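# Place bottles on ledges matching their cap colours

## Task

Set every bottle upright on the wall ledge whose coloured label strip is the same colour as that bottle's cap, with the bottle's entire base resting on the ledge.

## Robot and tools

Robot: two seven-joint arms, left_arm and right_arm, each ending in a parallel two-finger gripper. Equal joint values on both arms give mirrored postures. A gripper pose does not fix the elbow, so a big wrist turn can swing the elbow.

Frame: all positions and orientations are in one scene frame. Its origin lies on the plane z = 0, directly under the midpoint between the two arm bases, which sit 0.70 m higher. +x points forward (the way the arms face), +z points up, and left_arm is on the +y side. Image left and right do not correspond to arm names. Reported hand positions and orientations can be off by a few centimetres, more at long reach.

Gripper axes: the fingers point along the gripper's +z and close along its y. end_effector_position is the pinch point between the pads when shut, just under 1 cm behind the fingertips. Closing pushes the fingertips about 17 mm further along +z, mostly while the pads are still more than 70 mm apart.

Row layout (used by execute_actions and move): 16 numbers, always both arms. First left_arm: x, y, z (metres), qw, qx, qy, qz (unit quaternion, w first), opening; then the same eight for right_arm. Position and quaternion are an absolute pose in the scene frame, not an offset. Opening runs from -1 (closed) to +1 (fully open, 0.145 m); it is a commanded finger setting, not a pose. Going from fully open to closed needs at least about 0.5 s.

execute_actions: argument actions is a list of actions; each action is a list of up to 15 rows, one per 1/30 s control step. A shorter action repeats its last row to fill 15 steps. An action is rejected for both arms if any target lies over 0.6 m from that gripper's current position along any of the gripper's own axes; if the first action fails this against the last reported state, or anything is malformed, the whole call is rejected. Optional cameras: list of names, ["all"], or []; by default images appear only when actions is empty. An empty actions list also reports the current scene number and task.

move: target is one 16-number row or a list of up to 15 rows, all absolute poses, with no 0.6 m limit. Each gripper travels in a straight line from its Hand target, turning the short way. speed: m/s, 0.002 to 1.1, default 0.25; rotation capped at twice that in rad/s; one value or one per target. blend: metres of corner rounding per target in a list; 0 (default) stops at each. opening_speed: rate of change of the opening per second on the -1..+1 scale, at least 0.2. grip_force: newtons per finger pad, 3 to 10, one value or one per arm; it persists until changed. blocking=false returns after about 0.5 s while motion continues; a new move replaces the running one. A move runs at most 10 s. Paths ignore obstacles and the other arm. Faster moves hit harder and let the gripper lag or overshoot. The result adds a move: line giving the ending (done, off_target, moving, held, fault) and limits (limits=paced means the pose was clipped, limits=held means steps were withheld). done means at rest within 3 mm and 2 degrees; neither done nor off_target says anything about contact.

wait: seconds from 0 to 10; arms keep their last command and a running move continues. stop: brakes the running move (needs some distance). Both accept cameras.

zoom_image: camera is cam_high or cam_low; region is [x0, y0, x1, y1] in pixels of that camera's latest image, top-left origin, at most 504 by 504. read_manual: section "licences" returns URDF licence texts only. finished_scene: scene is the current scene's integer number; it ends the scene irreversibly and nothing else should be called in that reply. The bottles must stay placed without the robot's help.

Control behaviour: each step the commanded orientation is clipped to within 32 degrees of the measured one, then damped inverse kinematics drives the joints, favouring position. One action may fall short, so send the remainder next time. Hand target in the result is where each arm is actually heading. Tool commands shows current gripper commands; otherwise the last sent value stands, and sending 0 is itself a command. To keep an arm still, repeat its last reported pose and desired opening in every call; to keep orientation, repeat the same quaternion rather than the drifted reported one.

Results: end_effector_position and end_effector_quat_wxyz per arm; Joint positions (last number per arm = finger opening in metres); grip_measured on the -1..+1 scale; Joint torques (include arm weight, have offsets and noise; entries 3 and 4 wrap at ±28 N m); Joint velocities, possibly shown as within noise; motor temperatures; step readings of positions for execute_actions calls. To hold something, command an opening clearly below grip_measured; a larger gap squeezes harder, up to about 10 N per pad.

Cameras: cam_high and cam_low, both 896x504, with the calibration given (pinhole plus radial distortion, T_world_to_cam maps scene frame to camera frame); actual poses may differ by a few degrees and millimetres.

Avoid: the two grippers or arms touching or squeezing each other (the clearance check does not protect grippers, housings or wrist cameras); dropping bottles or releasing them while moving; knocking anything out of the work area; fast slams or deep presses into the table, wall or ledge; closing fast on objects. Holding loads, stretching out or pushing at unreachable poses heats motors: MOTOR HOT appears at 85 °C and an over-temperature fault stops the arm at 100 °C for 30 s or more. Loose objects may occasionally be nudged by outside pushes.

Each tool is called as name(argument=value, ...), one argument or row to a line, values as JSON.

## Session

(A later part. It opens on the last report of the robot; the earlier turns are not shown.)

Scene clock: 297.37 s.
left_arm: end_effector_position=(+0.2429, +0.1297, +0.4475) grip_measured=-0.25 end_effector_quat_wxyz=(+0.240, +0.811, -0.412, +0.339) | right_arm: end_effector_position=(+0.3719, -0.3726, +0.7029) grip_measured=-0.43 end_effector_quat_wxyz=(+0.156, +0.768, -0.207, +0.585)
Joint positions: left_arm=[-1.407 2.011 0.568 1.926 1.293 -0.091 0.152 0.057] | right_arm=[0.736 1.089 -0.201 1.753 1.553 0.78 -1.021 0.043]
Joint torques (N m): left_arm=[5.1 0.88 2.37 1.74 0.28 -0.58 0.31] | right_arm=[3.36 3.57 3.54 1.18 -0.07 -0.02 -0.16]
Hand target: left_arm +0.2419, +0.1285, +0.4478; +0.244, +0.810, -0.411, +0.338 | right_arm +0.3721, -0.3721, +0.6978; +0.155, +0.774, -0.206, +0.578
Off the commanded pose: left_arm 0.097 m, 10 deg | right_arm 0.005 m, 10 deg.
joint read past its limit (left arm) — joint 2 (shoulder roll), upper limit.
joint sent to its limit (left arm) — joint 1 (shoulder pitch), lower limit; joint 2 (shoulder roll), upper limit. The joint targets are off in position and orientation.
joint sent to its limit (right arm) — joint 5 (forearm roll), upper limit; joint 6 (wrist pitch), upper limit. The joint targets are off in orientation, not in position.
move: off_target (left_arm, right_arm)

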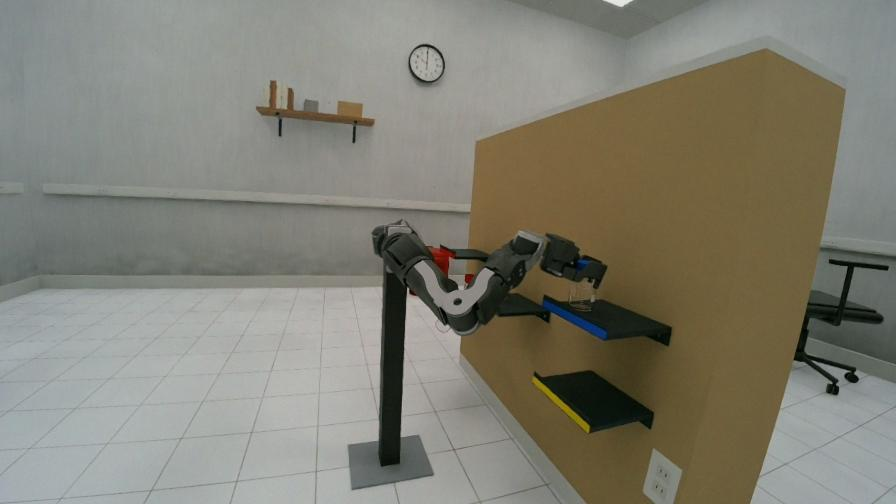

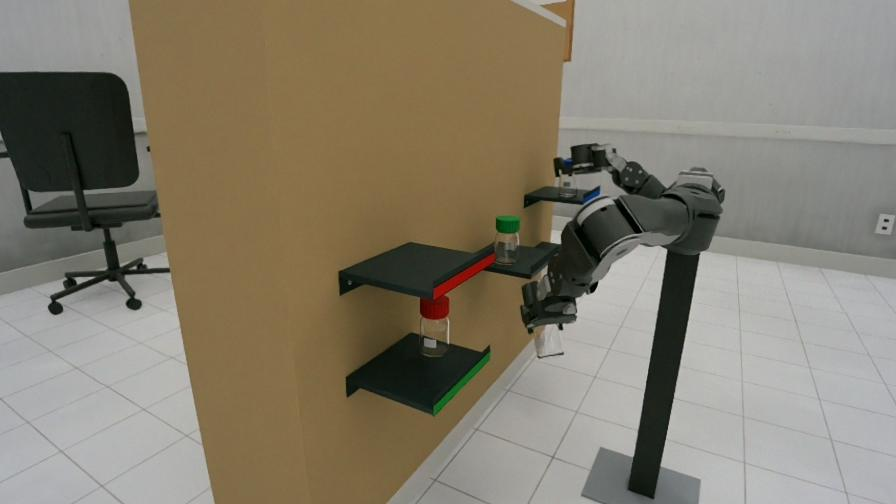

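move(
  target=[
    [0.23,0.14,0.47,0.18,0.8,-0.3,0.45,-0.8,0.372,-0.372,0.701,0.155,0.774,-0.206,0.578,0.3],
    [0.23,0.16,0.55,0,0.766,0,0.643,-0.8,0.335,-0.35,0.714,0.155,0.774,-0.206,0.578,0.3],
    [0.22,0.16,0.58,0,0.7071,0,0.7071,-0.8,0.275,-0.31,0.735,0.155,0.774,-0.206,0.578,0.3],
  ],
  speed=[0.15,0.12,0.15],
  blend=[0,0.01,0],
  opening_speed=0.7,
  cameras=["all"],
)

zoom_image(
  camera="cam_high",
  region=[450, 190, 650, 340],
)

Scene clock: 330.60 s.
left_arm: end_effector_position=(+0.2212, +0.1606, +0.5796) grip_measured=-0.25 end_effector_quat_wxyz=(+0.081, +0.670, -0.080, +0.733) | right_arm: end_effector_position=(+0.2756, -0.3096, +0.7349) grip_measured=+0.30 end_effector_quat_wxyz=(+0.182, +0.682, -0.180, +0.685)
Joint positions: left_arm=[-1.407 1.984 0.137 2.429 0.273 -0.736 -1.577 0.057] | right_arm=[0.234 1.003 0.314 2.401 1.559 0.784 -1.316 0.098]
Joint torques (N m): left_arm=[2.91 0.57 0.4 4.01 -0.51 0.01 -0.01] | right_arm=[2.86 4.02 2.47 0.72 -0.3 0 -0.13]
Hand target: left_arm +0.2203, +0.1605, +0.5797; +0.081, +0.670, -0.080, +0.733 | right_arm +0.2751, -0.3101, +0.7347; +0.183, +0.682, -0.181, +0.685
Off the commanded pose: left_arm 0.001 m, 14 deg | right_arm 0.001 m, 17 deg.
joint sent to its limit (left arm) — joint 1 (shoulder pitch), lower limit; joint 4 (elbow), upper limit, where the elbow is as bent as it goes; joint 7 (wrist yaw), lower limit. The joint targets are off in orientation, not in position.
joint sent to its limit (right arm) — joint 5 (forearm roll), upper limit; joint 6 (wrist pitch), upper limit. The joint targets are off in orientation, not in position.
move: off_target (left_arm, right_arm)

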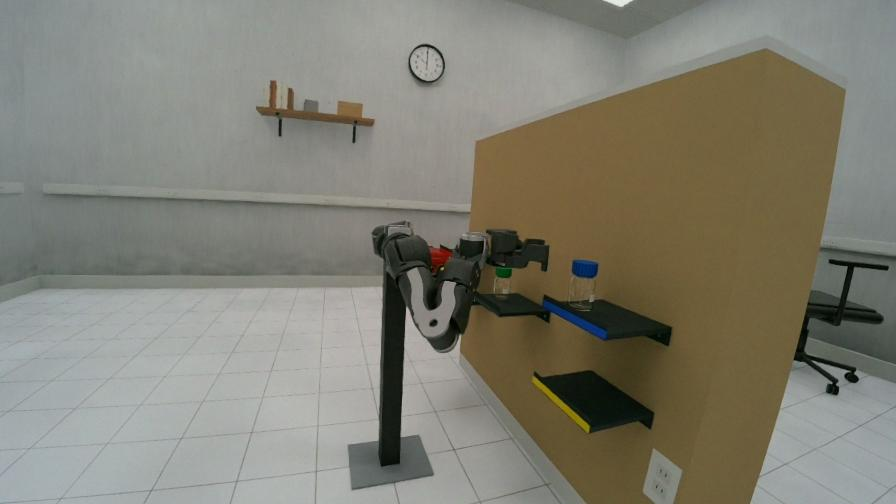

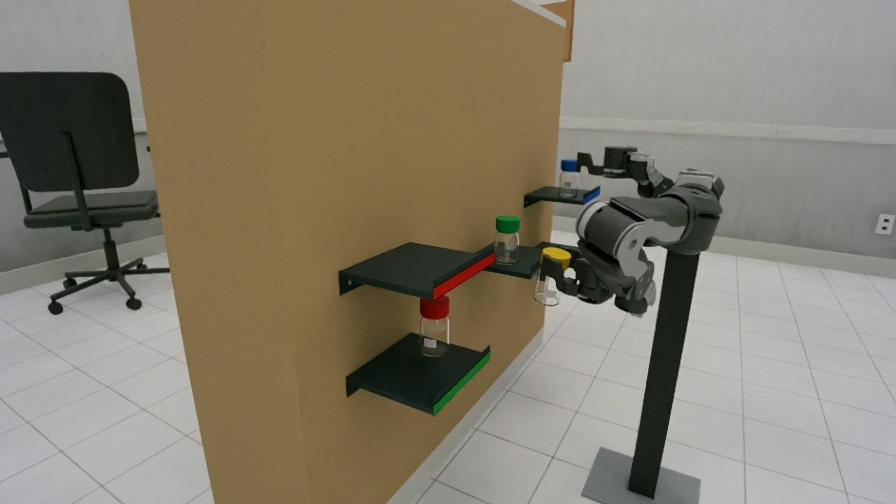

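Scaled by 2.520 from the camera's 896x504 image, which has a finer 1280x720 frame.

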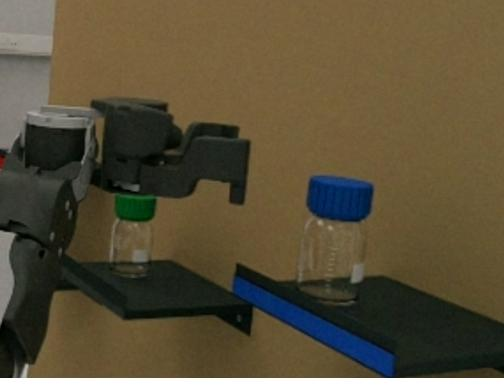

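move(
  target=[
    [0.224,0.19,0.6,-0.319,0.395,-0.515,0.691,-0.8,0.275,-0.31,0.735,0.183,0.682,-0.181,0.685,0.3],
  ],
  speed=0.5,
)

Scene clock: 363.00 s.
left_arm: end_effector_position=(+0.2239, +0.1898, +0.5993) grip_measured=-0.25 end_effector_quat_wxyz=(-0.316, +0.399, -0.514, +0.691) | right_arm: end_effector_position=(+0.2756, -0.3096, +0.7349) grip_measured=+0.30 end_effector_quat_wxyz=(+0.182, +0.682, -0.180, +0.685)
Joint positions: left_arm=[-0.692 2.011 -0.552 2.272 -0.066 0.1 -1.437 0.057] | right_arm=[0.234 1.003 0.314 2.401 1.559 0.784 -1.316 0.098]
Joint torques (N m): left_arm=[4.07 4.1 0.42 1.55 -0.22 0.05 -0.47] | right_arm=[2.81 4.26 2.7 0.91 -0.3 -0.01 -0.12]
Hand target: left_arm +0.2240, +0.1900, +0.6000; -0.319, +0.395, -0.515, +0.691 | right_arm +0.2750, -0.3100, +0.7350; +0.183, +0.682, -0.181, +0.685
Off the commanded pose: left_arm 0.001 m, 1 deg | right_arm 0.001 m, 0 deg.
joint read past its limit (left arm) — joint 2 (shoulder roll), upper limit.
joint sent to its limit (left arm) — joint 2 (shoulder roll), upper limit. The joint targets still meet the commanded pose.
joint sent to its limit (right arm) — joint 5 (forearm roll), upper limit; joint 6 (wrist pitch), upper limit. The joint targets still meet the commanded pose.
move: done

move(
  target=[
    [0.25,0.2,0.42,-0.129,0.837,-0.483,0.224,-0.8,0.275,-0.31,0.735,0.183,0.682,-0.181,0.685,0.3],
    [0.28,0.2,0.24,-0.129,0.837,-0.483,0.224,-0.8,0.275,-0.31,0.735,0.183,0.682,-0.181,0.685,0.3],
  ],
  speed=0.3,
)

Scene clock: 381.33 s.
left_arm: end_effector_position=(+0.2250, +0.2421, +0.3771) grip_measured=-0.25 end_effector_quat_wxyz=(-0.016, +0.829, -0.509, +0.232) | right_arm: end_effector_position=(+0.2756, -0.3096, +0.7349) grip_measured=+0.30 end_effector_quat_wxyz=(+0.182, +0.682, -0.180, +0.685)
Joint positions: left_arm=[-1.407 2.011 0.318 1.828 0.948 0.099 -0.144 0.057] | right_arm=[0.234 1.003 0.314 2.401 1.559 0.784 -1.316 0.098]
Joint torques (N m): left_arm=[4.55 1.12 1.03 0.8 0.02 -0.4 -0.19] | right_arm=[2.81 4.31 2.63 0.85 -0.3 0 -0.13]
Hand target: left_arm +0.2250, +0.2429, +0.3766; -0.018, +0.829, -0.508, +0.233 | right_arm +0.2750, -0.3100, +0.7350; +0.183, +0.682, -0.181, +0.685
Off the commanded pose: left_arm 0.154 m, 13 deg | right_arm 0.001 m, 0 deg.
joint read past its limit (left arm) — joint 2 (shoulder roll), upper limit.
joint sent to its limit (left arm) — joint 1 (shoulder pitch), lower limit; joint 2 (shoulder roll), upper limit. The joint targets are off in position and orientation.
joint sent to its limit (right arm) — joint 5 (forearm roll), upper limit; joint 6 (wrist pitch), upper limit. The joint targets still meet the commanded pose.
move: off_target (left_arm)

move(
  target=[
    [0.19,0.4,0.52,-0.174,0.611,-0.447,0.629,-0.8,0.275,-0.31,0.735,0.183,0.682,-0.181,0.685,0.3],
    [0.22,0.28,0.55,-0.174,0.611,-0.447,0.629,-0.8,0.275,-0.31,0.735,0.183,0.682,-0.181,0.685,0.3],
  ],
  speed=0.3,
  cameras=["cam_low"],
)

Scene clock: 419.90 s.
left_arm: end_effector_position=(+0.2197, +0.2793, +0.5484) grip_measured=-0.25 end_effector_quat_wxyz=(-0.172, +0.613, -0.451, +0.626) | right_arm: end_effector_position=(+0.2756, -0.3096, +0.7349) grip_measured=+0.30 end_effector_quat_wxyz=(+0.182, +0.682, -0.180, +0.685)
Joint positions: left_arm=[-0.363 0.2 0.98 2.027 -0.039 -0.411 1.197 0.057] | right_arm=[0.234 1.003 0.314 2.401 1.559 0.784 -1.316 0.098]
Joint torques (N m): left_arm=[1.49 3.13 1.29 4.45 0.67 -0.11 -0.42] | right_arm=[2.86 4.26 2.58 0.88 -0.31 0.02 -0.14]
Hand target: left_arm +0.2200, +0.2799, +0.5500; -0.174, +0.611, -0.447, +0.629 | right_arm +0.2750, -0.3100, +0.7350; +0.183, +0.682, -0.181, +0.685
Off the commanded pose: left_arm 0.002 m, 1 deg | right_arm 0.001 m, 0 deg.
joint sent to its limit (right arm) — joint 5 (forearm roll), upper limit; joint 6 (wrist pitch), upper limit. The joint targets still meet the commanded pose.
move: done
Images, in order (width x height): cam_low 896x504.

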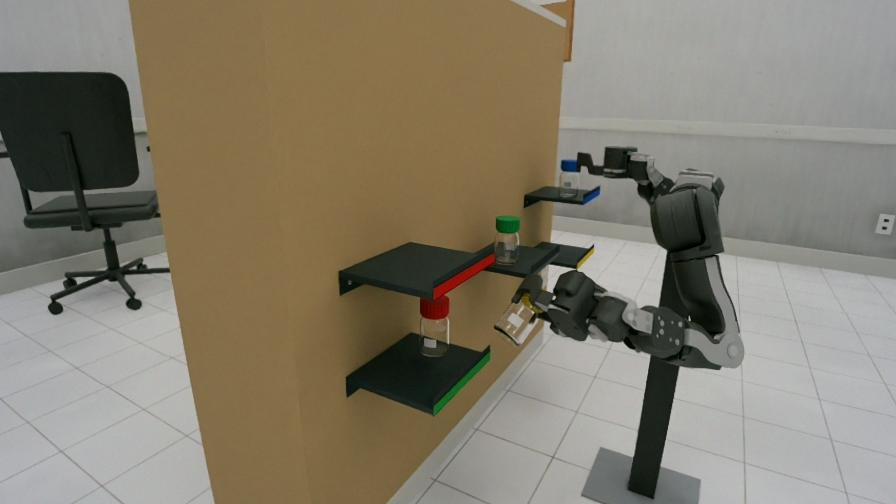

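move(
  target=[
    [0.25,0.2,0.64,0,0.7071,0,0.7071,-0.8,0.26,-0.3,0.7,0.183,0.682,-0.181,0.685,0.3],
    [0.285,0.1,0.685,0.0872,0.7017,-0.0872,0.7017,-0.8,0.25,-0.3,0.65,0.0923,0.7011,-0.0923,0.7011,0.3],
    [0.30,0.0,0.685,0.1632,0.688,-0.1632,0.688,-0.8,0.25,-0.3,0.65,0.0923,0.7011,-0.0923,0.7011,0.3],
  ],
  speed=0.2,
  blend=[0.03,0.03,0],
  cameras=["all"],
)

zoom_image(
  camera="cam_high",
  region=[420, 190, 620, 340],
)

zoom_image(
  camera="cam_low",
  region=[430, 150, 630, 300],
)

Scene clock: 441.70 s.
left_arm: end_effector_position=(+0.2999, +0.0001, +0.6849) grip_measured=-0.25 end_effector_quat_wxyz=(+0.174, +0.628, -0.154, +0.743) | right_arm: end_effector_position=(+0.2508, -0.3001, +0.6486) grip_measured=+0.30 end_effector_quat_wxyz=(+0.086, +0.700, -0.086, +0.704)
Joint positions: left_arm=[0.175 -0.164 -0.437 2.292 -0.112 0.782 0.1 0.057] | right_arm=[-0.684 0.714 0.745 2.441 1.039 0.375 -0.427 0.098]
Joint torques (N m): left_arm=[4.71 -2.28 -1.03 3.45 0.23 -0.58 -0.08] | right_arm=[0.15 3.05 3.51 2.28 -0.17 -0.52 0.15]
Hand target: left_arm +0.3001, +0.0000, +0.6847; +0.173, +0.629, -0.153, +0.742 | right_arm +0.2504, -0.3005, +0.6498; +0.086, +0.698, -0.085, +0.706
Off the commanded pose: left_arm 0.000 m, 9 deg | right_arm 0.002 m, 1 deg.
joint sent to its limit (left arm) — joint 2 (shoulder roll), lower limit; joint 6 (wrist pitch), upper limit. The joint targets are off in orientation, not in position.
joint sent to its limit (right arm) — joint 4 (elbow), upper limit, where the elbow is as bent as it goes. The joint targets still meet the commanded pose.
move: off_target (left_arm)

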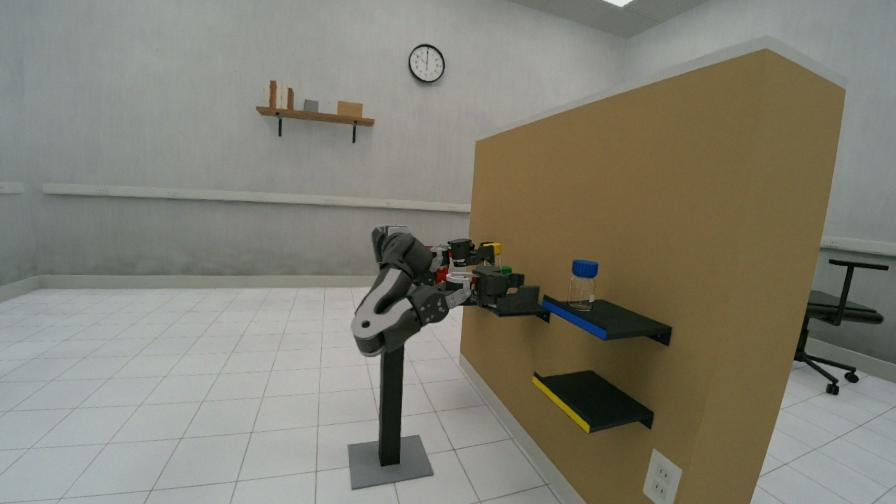

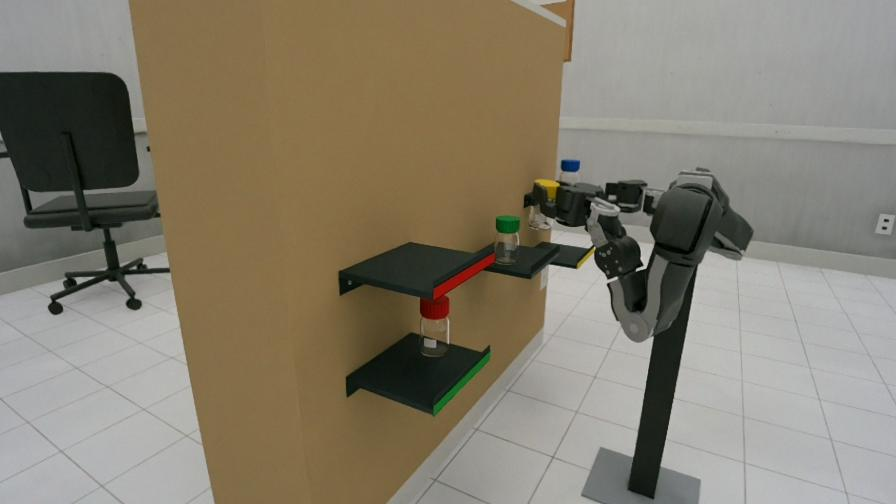

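Scaled by 2.520 from the camera's 896x504 image, which has a finer 1280x720 frame.

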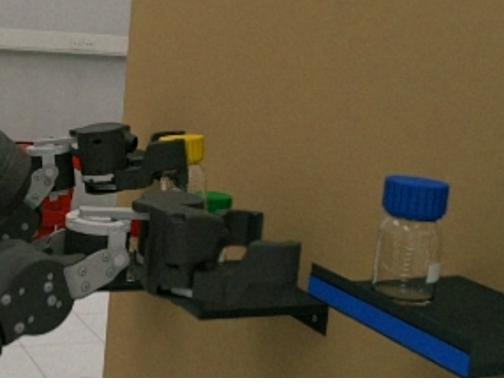

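Scaled by 2.520 from the camera's 896x504 image, which has a finer 1280x720 frame.

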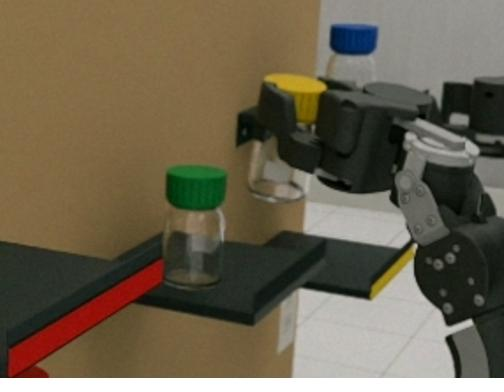

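move(
  target=[
    [0.38,-0.05,0.665,0.1632,0.688,-0.1632,0.688,-0.8,0.2505,-0.3005,0.65,0.0923,0.7011,-0.0923,0.7011,0.3],
    [0.38,-0.05,0.622,0.1632,0.688,-0.1632,0.688,-0.8,0.2505,-0.3005,0.65,0.0923,0.7011,-0.0923,0.7011,0.3],
  ],
  speed=[0.12,0.08],
  blend=[0.005,0],
)

move(
  target=[0.38,-0.05,0.605,0.1632,0.688,-0.1632,0.688,-0.8,0.2505,-0.3005,0.65,0.0923,0.7011,-0.0923,0.7011,0.3],
  speed=0.03,
  cameras=["all"],
)

zoom_image(
  camera="cam_high",
  region=[420, 190, 620, 340],
)

zoom_image(
  camera="cam_low",
  region=[430, 150, 630, 300],
)

Scene clock: 456.80 s.
left_arm: end_effector_position=(+0.3800, -0.0493, +0.6204) grip_measured=-0.25 end_effector_quat_wxyz=(+0.162, +0.692, -0.162, +0.685) | right_arm: end_effector_position=(+0.2510, -0.3001, +0.6495) grip_measured=+0.30 end_effector_quat_wxyz=(+0.086, +0.699, -0.086, +0.705)
Joint positions: left_arm=[0.434 -0.11 -0.55 1.761 0.17 0.62 -0.181 0.057] | right_arm=[-0.68 0.714 0.745 2.441 1.039 0.375 -0.427 0.098]
Joint torques (N m): left_arm=[7.53 -2.52 -0.24 4.4 0.02 -0.98 0.16] | right_arm=[0.73 3.81 2.96 2.36 -0.08 -0.33 -0.13]
Hand target: left_arm +0.3800, -0.0500, +0.6219; +0.163, +0.688, -0.163, +0.688 | right_arm +0.2508, -0.3009, +0.6498; +0.088, +0.699, -0.087, +0.705
Off the commanded pose: left_arm 0.002 m, 1 deg | right_arm 0.001 m, 1 deg.
joint sent to its limit (right arm) — joint 4 (elbow), upper limit, where the elbow is as bent as it goes. The joint targets still meet the commanded pose.
move: done

Scene clock: 457.70 s.
left_arm: end_effector_position=(+0.3800, -0.0495, +0.6055) grip_measured=-0.25 end_effector_quat_wxyz=(+0.163, +0.690, -0.162, +0.686) | right_arm: end_effector_position=(+0.2510, -0.3002, +0.6497) grip_measured=+0.30 end_effector_quat_wxyz=(+0.086, +0.698, -0.086, +0.705)
Joint positions: left_arm=[0.402 -0.087 -0.566 1.732 0.17 0.546 -0.181 0.057] | right_arm=[-0.679 0.714 0.745 2.441 1.039 0.375 -0.428 0.098]
Joint torques (N m): left_arm=[6.74 -2.28 -0.23 4.22 0.01 -0.98 0.14] | right_arm=[0.51 3.68 2.82 2.22 -0.08 -0.32 -0.06]
Hand target: left_arm +0.3800, -0.0500, +0.6051; +0.163, +0.688, -0.163, +0.688 | right_arm +0.2508, -0.3009, +0.6498; +0.088, +0.699, -0.087, +0.705
Off the commanded pose: left_arm 0.001 m, 0 deg | right_arm 0.001 m, 1 deg.
joint sent to its limit (right arm) — joint 4 (elbow), upper limit, where the elbow is as bent as it goes. The joint targets still meet the commanded pose.
move: done

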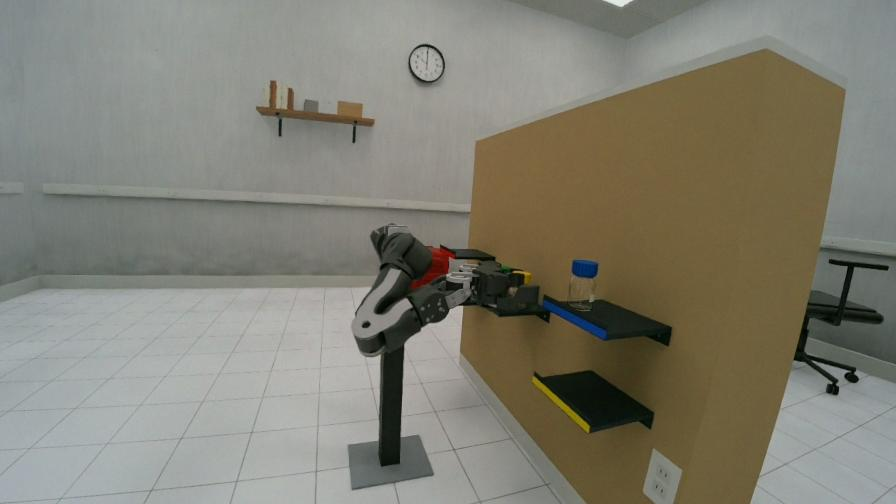

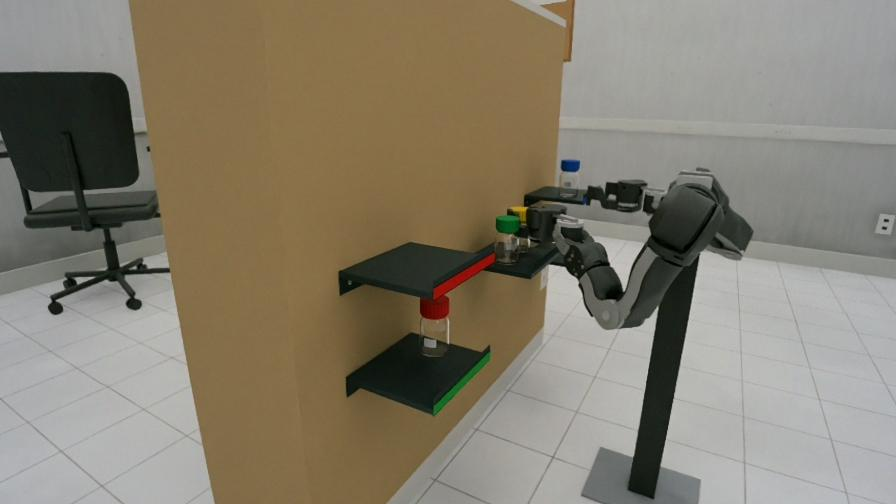

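Scaled by 2.520 from the camera's 896x504 image, which has a finer 1280x720 frame.

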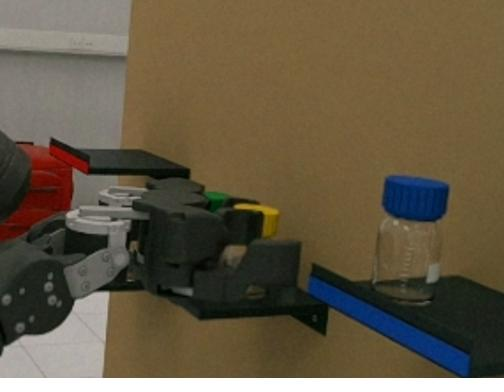

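Scaled by 2.520 from the camera's 896x504 image, which has a finer 1280x720 frame.

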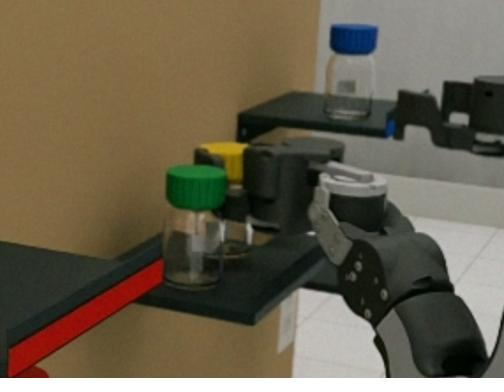

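move(
  target=[0.38,-0.05,0.599,0.1632,0.688,-0.1632,0.688,-0.8,0.2505,-0.3005,0.65,0.0923,0.7011,-0.0923,0.7011,0.3],
  speed=0.03,
)

Scene clock: 462.47 s.
left_arm: end_effector_position=(+0.3800, -0.0498, +0.6026) grip_measured=-0.25 end_effector_quat_wxyz=(+0.164, +0.686, -0.162, +0.690) | right_arm: end_effector_position=(+0.2510, -0.3002, +0.6497) grip_measured=+0.30 end_effector_quat_wxyz=(+0.086, +0.698, -0.086, +0.705)
Joint positions: left_arm=[0.394 -0.08 -0.572 1.723 0.17 0.514 -0.181 0.057] | right_arm=[-0.679 0.714 0.745 2.441 1.039 0.375 -0.428 0.098]
Joint torques (N m): left_arm=[6.03 -2.02 -0.28 3.73 0.03 -0.8 0.13] | right_arm=[0.41 3.92 2.82 2.28 -0.11 -0.34 -0.07]
Hand target: left_arm +0.3800, -0.0500, +0.5990; +0.163, +0.688, -0.163, +0.688 | right_arm +0.2508, -0.3009, +0.6498; +0.088, +0.699, -0.087, +0.705
Off the commanded pose: left_arm 0.004 m, 0 deg | right_arm 0.001 m, 1 deg.
joint sent to its limit (right arm) — joint 4 (elbow), upper limit, where the elbow is as bent as it goes. The joint targets still meet the commanded pose.
move: off_target (left_arm)

move(
  target=[
    [0.38,-0.05,0.602,0.1632,0.688,-0.1632,0.688,0.1,0.2505,-0.3005,0.65,0.0923,0.7011,-0.0923,0.7011,0.3],
    [0.275,0.003,0.61,0.1632,0.688,-0.1632,0.688,0.1,0.2505,-0.3005,0.65,0.0923,0.7011,-0.0923,0.7011,0.3],
    [0.25,0.2,0.56,-0.0436,0.7058,0.0436,0.7058,1,0.2505,-0.2805,0.65,0.0923,0.7011,-0.0923,0.7011,0.3],
    [0.255,0.313,0.512,-0.0923,0.7011,0.0923,0.7011,1,0.2505,-0.2805,0.65,0.0923,0.7011,-0.0923,0.7011,0.3],
    [0.33,0.334,0.512,-0.0923,0.7011,0.0923,0.7011,1,0.2505,-0.2805,0.65,0.0923,0.7011,-0.0923,0.7011,0.3],
  ],
  speed=[0.05,0.12,0.25,0.2,0.12],
  blend=[0,0.01,0,0.02,0],
  opening_speed=0.8,
  cameras=["all"],
)

zoom_image(
  camera="cam_high",
  region=[420, 190, 620, 340],
)

zoom_image(
  camera="cam_low",
  region=[380, 180, 620, 390],
)

Scene clock: 485.07 s.
left_arm: end_effector_position=(+0.3301, +0.3342, +0.5157) grip_measured=+1.00 end_effector_quat_wxyz=(-0.093, +0.697, +0.093, +0.705) | right_arm: end_effector_position=(+0.2510, -0.2819, +0.6503) grip_measured=+0.30 end_effector_quat_wxyz=(+0.059, +0.675, -0.051, +0.734)
Joint positions: left_arm=[-0.2 0.456 0.285 1.706 0.492 0.038 -0.072 0.145] | right_arm=[-0.732 0.701 0.692 2.441 0.953 0.227 -0.334 0.098]
Joint torques (N m): left_arm=[3.18 4.47 0.76 3.95 0.08 -0.53 0.14] | right_arm=[0.15 3.18 1.61 2.54 -0.14 -0.54 0.09]
Hand target: left_arm +0.3299, +0.3339, +0.5120; -0.092, +0.701, +0.092, +0.701 | right_arm +0.2510, -0.2810, +0.6497; +0.057, +0.675, -0.050, +0.734
Off the commanded pose: left_arm 0.004 m, 1 deg | right_arm 0.002 m, 8 deg.
joint sent to its limit (right arm) — joint 4 (elbow), upper limit, where the elbow is as bent as it goes. The joint targets are off in orientation, not in position.
move: off_target (left_arm, right_arm)

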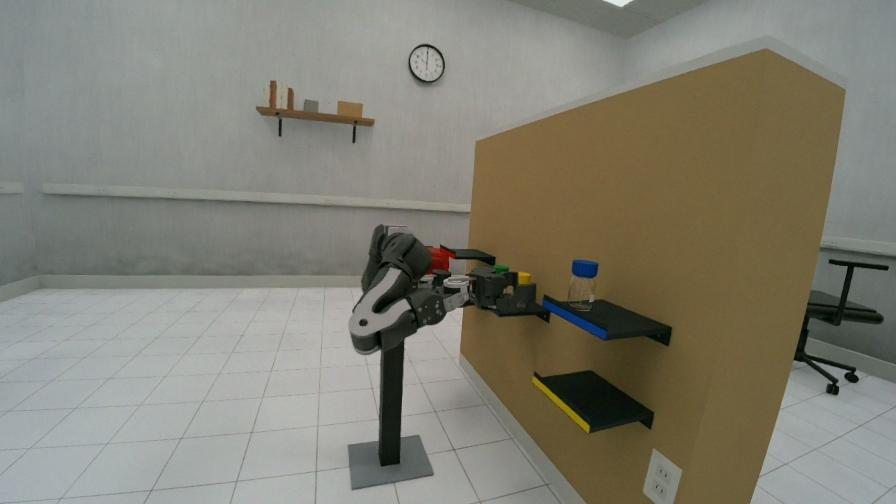

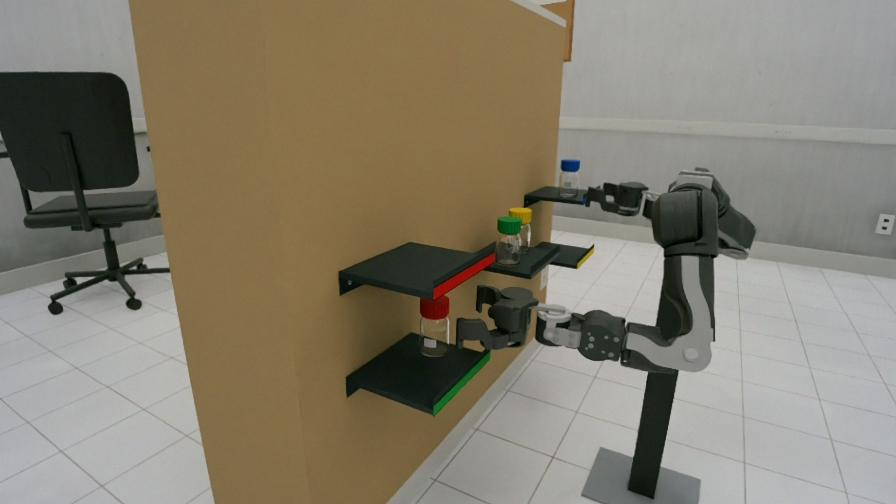

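Scaled by 2.520 from the camera's 896x504 image, which has a finer 1280x720 frame.

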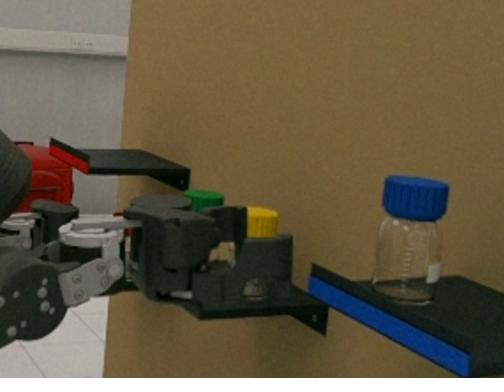

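Scaled by 2.100 from the camera's 896x504 image, which has a finer 1280x720 frame.

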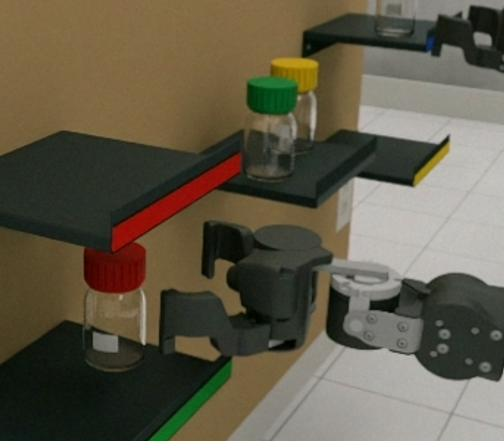

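move(
  target=[
    [0.385,0.349,0.51,-0.0923,0.7011,0.0923,0.7011,1,0.265,-0.13,0.63,-0.0872,0.7017,0.0872,0.7017,0.3],
    [0.385,0.349,0.51,-0.0923,0.7011,0.0923,0.7011,-0.8,0.3,-0.09,0.606,-0.1632,0.688,0.1632,0.688,0.3],
  ],
  speed=[0.12,0.12],
  opening_speed=1.2,
  cameras=["all"],
)

zoom_image(
  camera="cam_high",
  region=[420, 190, 620, 340],
)

zoom_image(
  camera="cam_low",
  region=[380, 180, 620, 390],
)

Scene clock: 505.83 s.
left_arm: end_effector_position=(+0.3850, +0.3489, +0.5124) grip_measured=-0.27 end_effector_quat_wxyz=(-0.092, +0.699, +0.094, +0.703) | right_arm: end_effector_position=(+0.3002, -0.0910, +0.6081) grip_measured=+0.30 end_effector_quat_wxyz=(-0.162, +0.685, +0.162, +0.691)
Joint positions: left_arm=[0.086 0.503 0.167 1.42 0.481 0.025 -0.046 0.055] | right_arm=[0.02 0.725 -0.34 2.298 0.733 0.347 -0.269 0.098]
Joint torques (N m): left_arm=[5.71 5.13 0.88 3.78 0.08 -0.67 0.18] | right_arm=[2.78 2.2 1.32 2.88 0.03 -0.32 0.04]
Hand target: left_arm +0.3850, +0.3490, +0.5100; -0.092, +0.701, +0.092, +0.701 | right_arm +0.3000, -0.0900, +0.6059; -0.163, +0.688, +0.163, +0.688
Off the commanded pose: left_arm 0.002 m, 0 deg | right_arm 0.002 m, 1 deg.
move: done

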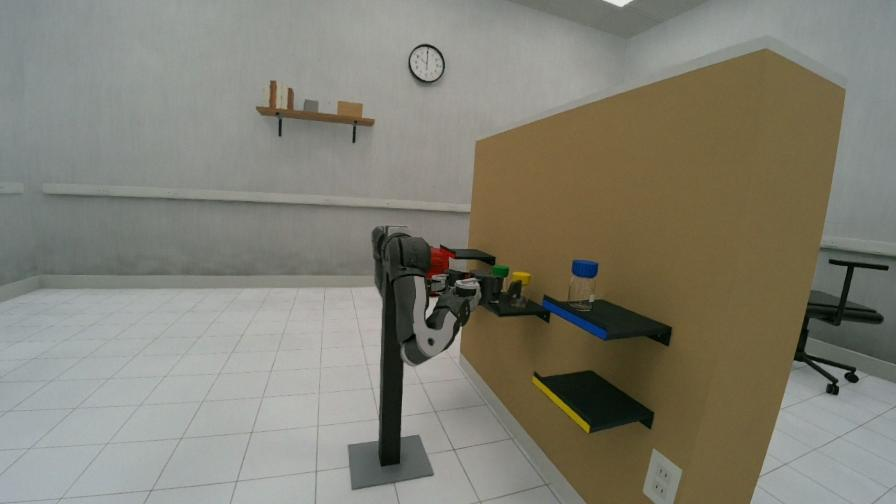

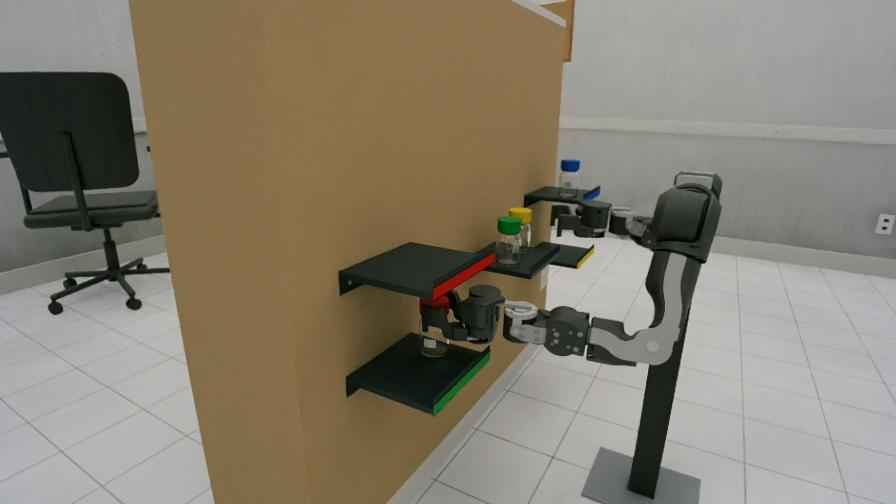

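Scaled by 2.520 from the camera's 896x504 image, which has a finer 1280x720 frame.

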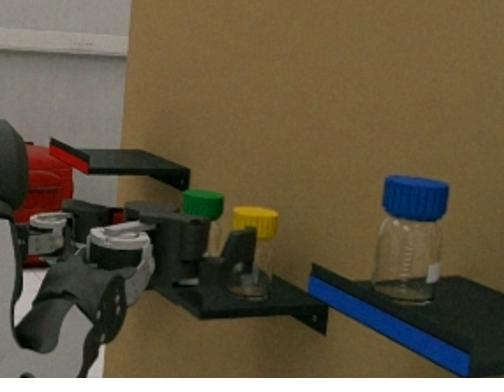

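Scaled by 2.100 from the camera's 896x504 image, which has a finer 1280x720 frame.

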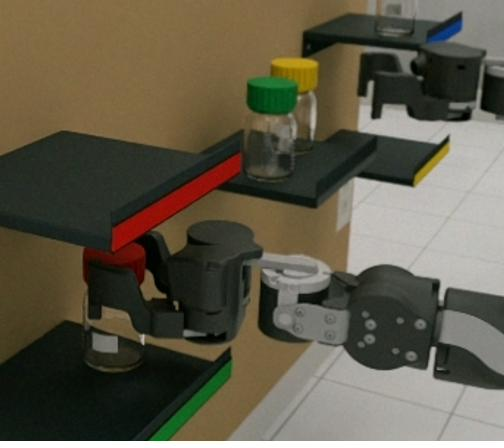

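move(
  target=[
    [0.385,0.349,0.530,-0.0923,0.7011,0.0923,0.7011,-0.9,0.384,-0.048,0.604,-0.1632,0.688,0.1632,0.688,0.3],
    [0.39,0.205,0.54,0,0.7071,0,0.7071,-0.9,0.384,-0.048,0.604,-0.1632,0.688,0.1632,0.688,-0.8],
  ],
  speed=[0.08,0.12],
  blend=[0,0],
  opening_speed=1,
  cameras=["all"],
)

zoom_image(
  camera="cam_high",
  region=[420, 190, 620, 340],
)

zoom_image(
  camera="cam_low",
  region=[380, 180, 620, 390],
)

Scene clock: 537.43 s.
left_arm: end_effector_position=(+0.3897, +0.2044, +0.5358) grip_measured=-0.27 end_effector_quat_wxyz=(+0.002, +0.712, -0.001, +0.702) | right_arm: end_effector_position=(+0.3847, -0.0496, +0.6051) grip_measured=-0.28 end_effector_quat_wxyz=(-0.161, +0.688, +0.160, +0.689)
Joint positions: left_arm=[0.083 0.356 -0.062 1.74 0.37 0.233 -0.115 0.055] | right_arm=[0.462 0.463 -0.577 1.88 0.68 0.401 -0.253 0.055]
Joint torques (N m): left_arm=[6.61 2.1 1.33 6.34 0.01 -0.81 0] | right_arm=[4.97 0.83 1.78 3.21 -0.04 -0.53 0.15]
Hand target: left_arm +0.3900, +0.2051, +0.5401; +0.000, +0.707, +0.000, +0.707 | right_arm +0.3840, -0.0480, +0.6040; -0.163, +0.688, +0.163, +0.688
Off the commanded pose: left_arm 0.004 m, 1 deg | right_arm 0.002 m, 0 deg.
move: off_target (left_arm)

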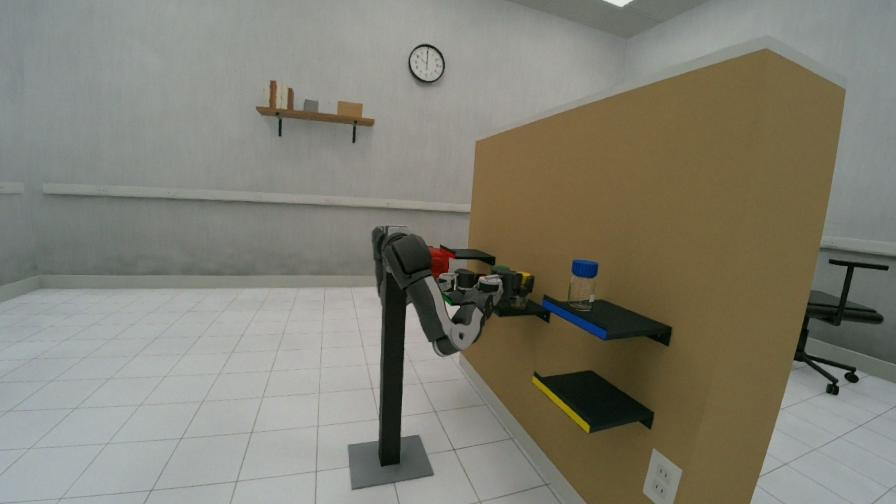

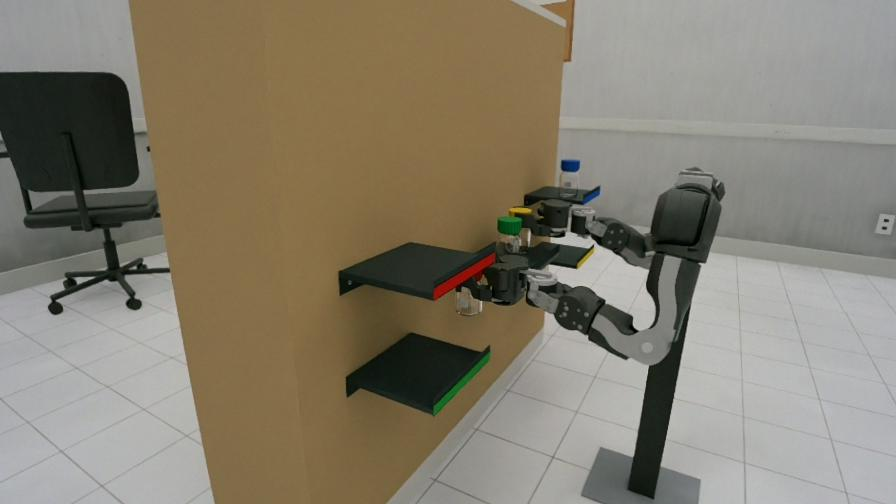

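Scaled by 2.520 from the camera's 896x504 image, which has a finer 1280x720 frame.

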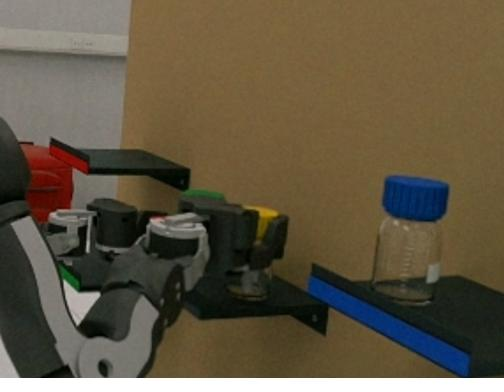

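Scaled by 2.100 from the camera's 896x504 image, which has a finer 1280x720 frame.

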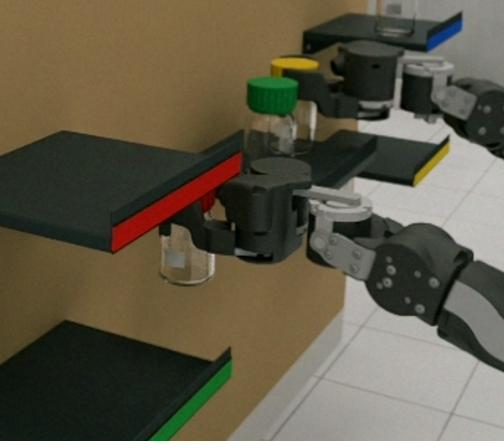

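move(
  target=[
    [0.39,0.205,0.66,0,0.7071,0,0.7071,-0.9,0.384,-0.06,0.635,-0.1632,0.688,0.1632,0.688,-0.9],
    [0.38,0.205,0.745,-0.0436,0.7058,0.0436,0.7058,-0.9,0.384,-0.2,0.635,0,0.7071,0,0.7071,-0.9],
    [0.38,0.28,0.745,-0.0923,0.7011,0.0923,0.7011,-0.9,0.384,-0.205,0.535,0.0436,0.7058,-0.0436,0.7058,-0.9],
    [0.38,0.365,0.74,-0.153,0.69,0.153,0.69,-0.9,0.382,-0.36,0.535,0.0923,0.7011,-0.0923,0.7011,-0.9],
  ],
  speed=0.16,
  blend=[0.01,0.015,0.015,0],
  cameras=["all"],
)

zoom_image(
  camera="cam_high",
  region=[420, 190, 690, 430],
)

zoom_image(
  camera="cam_low",
  region=[380, 150, 620, 360],
)

Scene clock: 557.77 s.
left_arm: end_effector_position=(+0.3803, +0.3647, +0.7381) grip_measured=-0.27 end_effector_quat_wxyz=(-0.154, +0.694, +0.153, +0.687) | right_arm: end_effector_position=(+0.3811, -0.3611, +0.5309) grip_measured=-0.28 end_effector_quat_wxyz=(+0.095, +0.707, -0.093, +0.694)
Joint positions: left_arm=[0.671 1.102 -0.165 1.772 1.274 0.603 -0.749 0.055] | right_arm=[0.051 0.736 0.024 1.481 0.73 0.018 -0.189 0.055]
Joint torques (N m): left_arm=[6.32 5.37 3.22 1.92 -0.31 -0.78 0.22] | right_arm=[4.63 5.47 3.56 3.85 0.01 -0.79 0.16]
Hand target: left_arm +0.3800, +0.3651, +0.7401; -0.153, +0.690, +0.153, +0.690 | right_arm +0.3819, -0.3600, +0.5349; +0.092, +0.701, -0.092, +0.701
Off the commanded pose: left_arm 0.002 m, 1 deg | right_arm 0.004 m, 1 deg.
move: off_target (right_arm)

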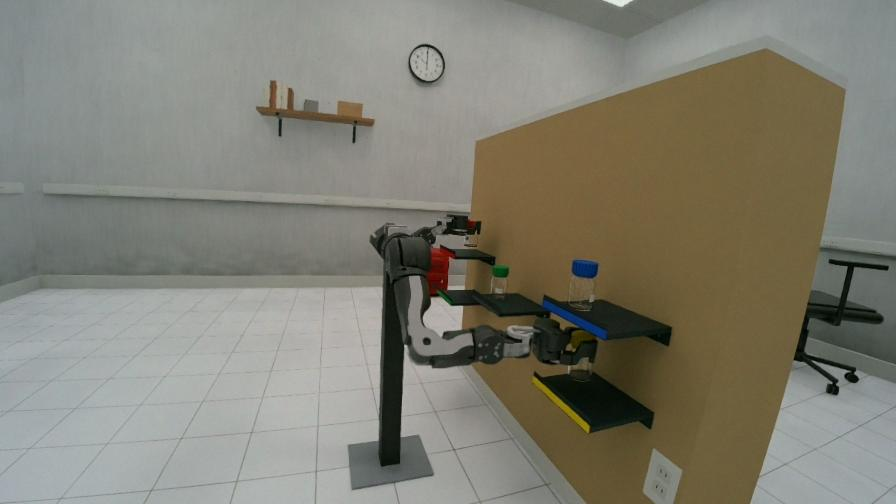

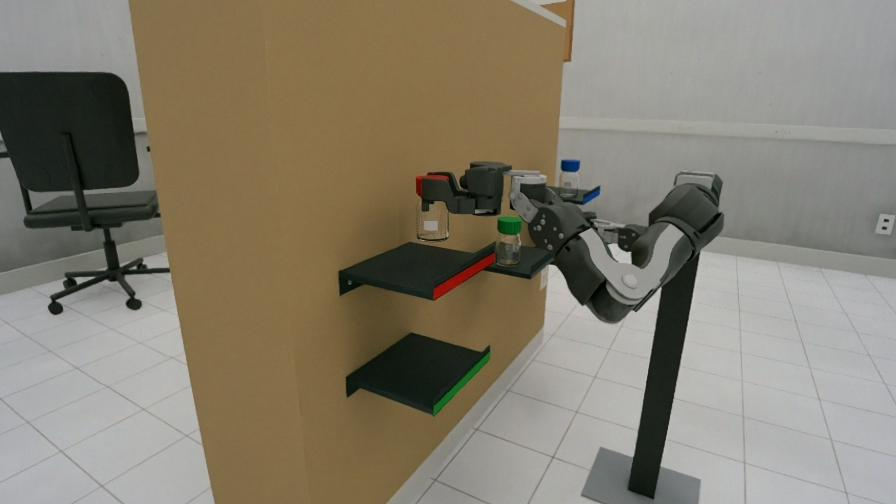

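Scaled by 1.867 from the camera's 896x504 image, which has a finer 1280x720 frame.

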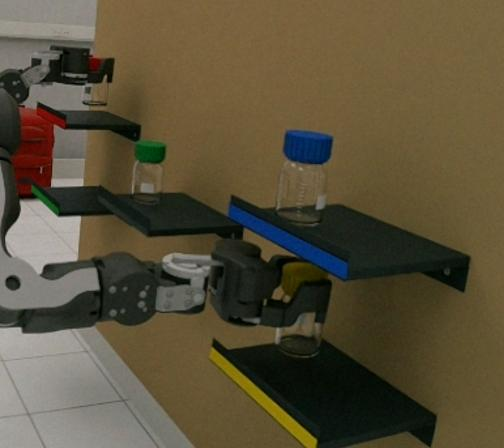

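Scaled by 2.100 from the camera's 896x504 image, which has a finer 1280x720 frame.

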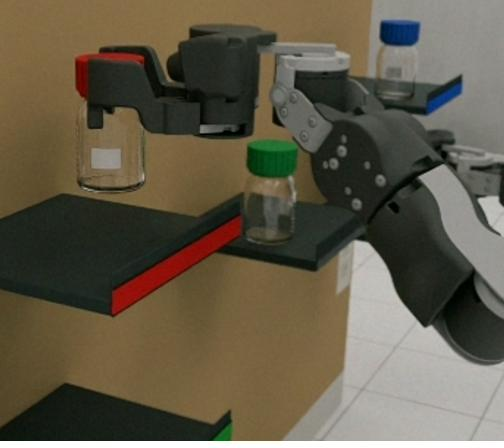

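move(
  target=[
    [0.38,0.365,0.714,-0.153,0.69,0.153,0.69,-0.9,0.382,-0.36,0.513,0.0923,0.7011,-0.0923,0.7011,-0.9],
    [0.38,0.365,0.703,-0.153,0.69,0.153,0.69,-0.9,0.382,-0.36,0.502,0.0923,0.7011,-0.0923,0.7011,-0.9],
  ],
  speed=[0.08,0.03],
  cameras=["all"],
)

zoom_image(
  camera="cam_high",
  region=[420, 190, 690, 430],
)

zoom_image(
  camera="cam_low",
  region=[380, 150, 620, 360],
)

Scene clock: 570.57 s.
left_arm: end_effector_position=(+0.3797, +0.3654, +0.7054) grip_measured=-0.27 end_effector_quat_wxyz=(-0.154, +0.688, +0.155, +0.693) | right_arm: end_effector_position=(+0.3821, -0.3624, +0.5085) grip_measured=-0.28 end_effector_quat_wxyz=(+0.096, +0.694, -0.093, +0.707)
Joint positions: left_arm=[0.484 1.108 -0.128 1.793 1.221 0.446 -0.724 0.055] | right_arm=[0.066 0.68 -0.002 1.365 0.677 -0.114 -0.142 0.055]
Joint torques (N m): left_arm=[4.95 5.95 2.82 2.03 -0.14 -0.52 0.19] | right_arm=[3.71 4.42 1.25 2.44 0.11 -0.24 0.13]
Hand target: left_arm +0.3800, +0.3651, +0.7030; -0.153, +0.690, +0.153, +0.690 | right_arm +0.3819, -0.3600, +0.5020; +0.092, +0.701, -0.092, +0.701
Off the commanded pose: left_arm 0.002 m, 0 deg | right_arm 0.007 m, 1 deg.
move: off_target (right_arm)

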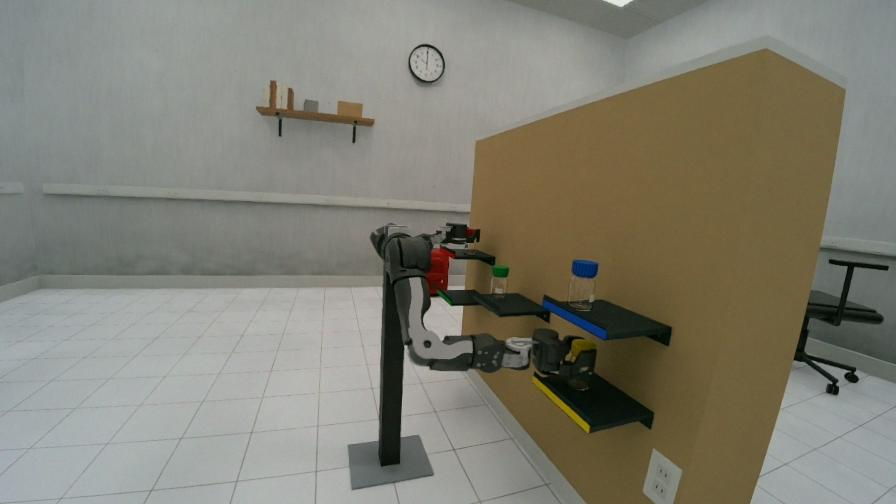

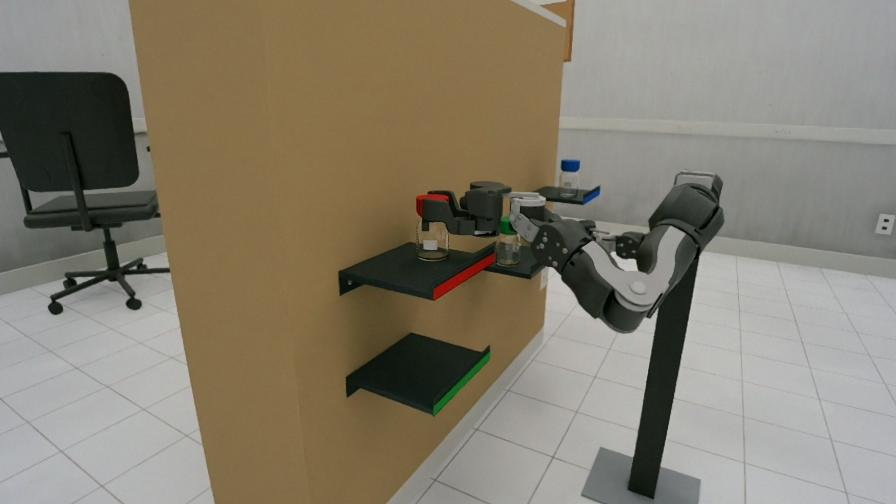

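Scaled by 1.867 from the camera's 896x504 image, which has a finer 1280x720 frame.

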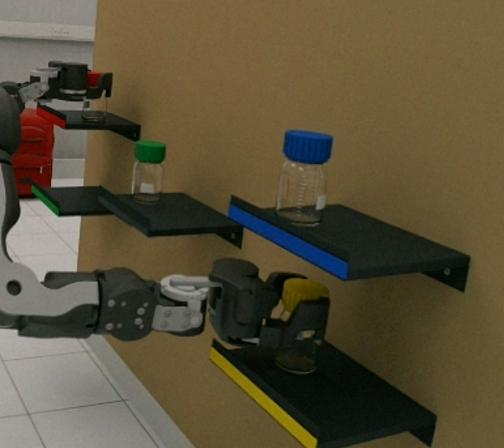

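Scaled by 2.100 from the camera's 896x504 image, which has a finer 1280x720 frame.

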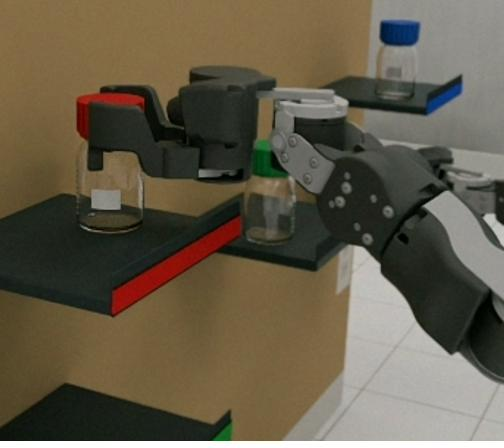

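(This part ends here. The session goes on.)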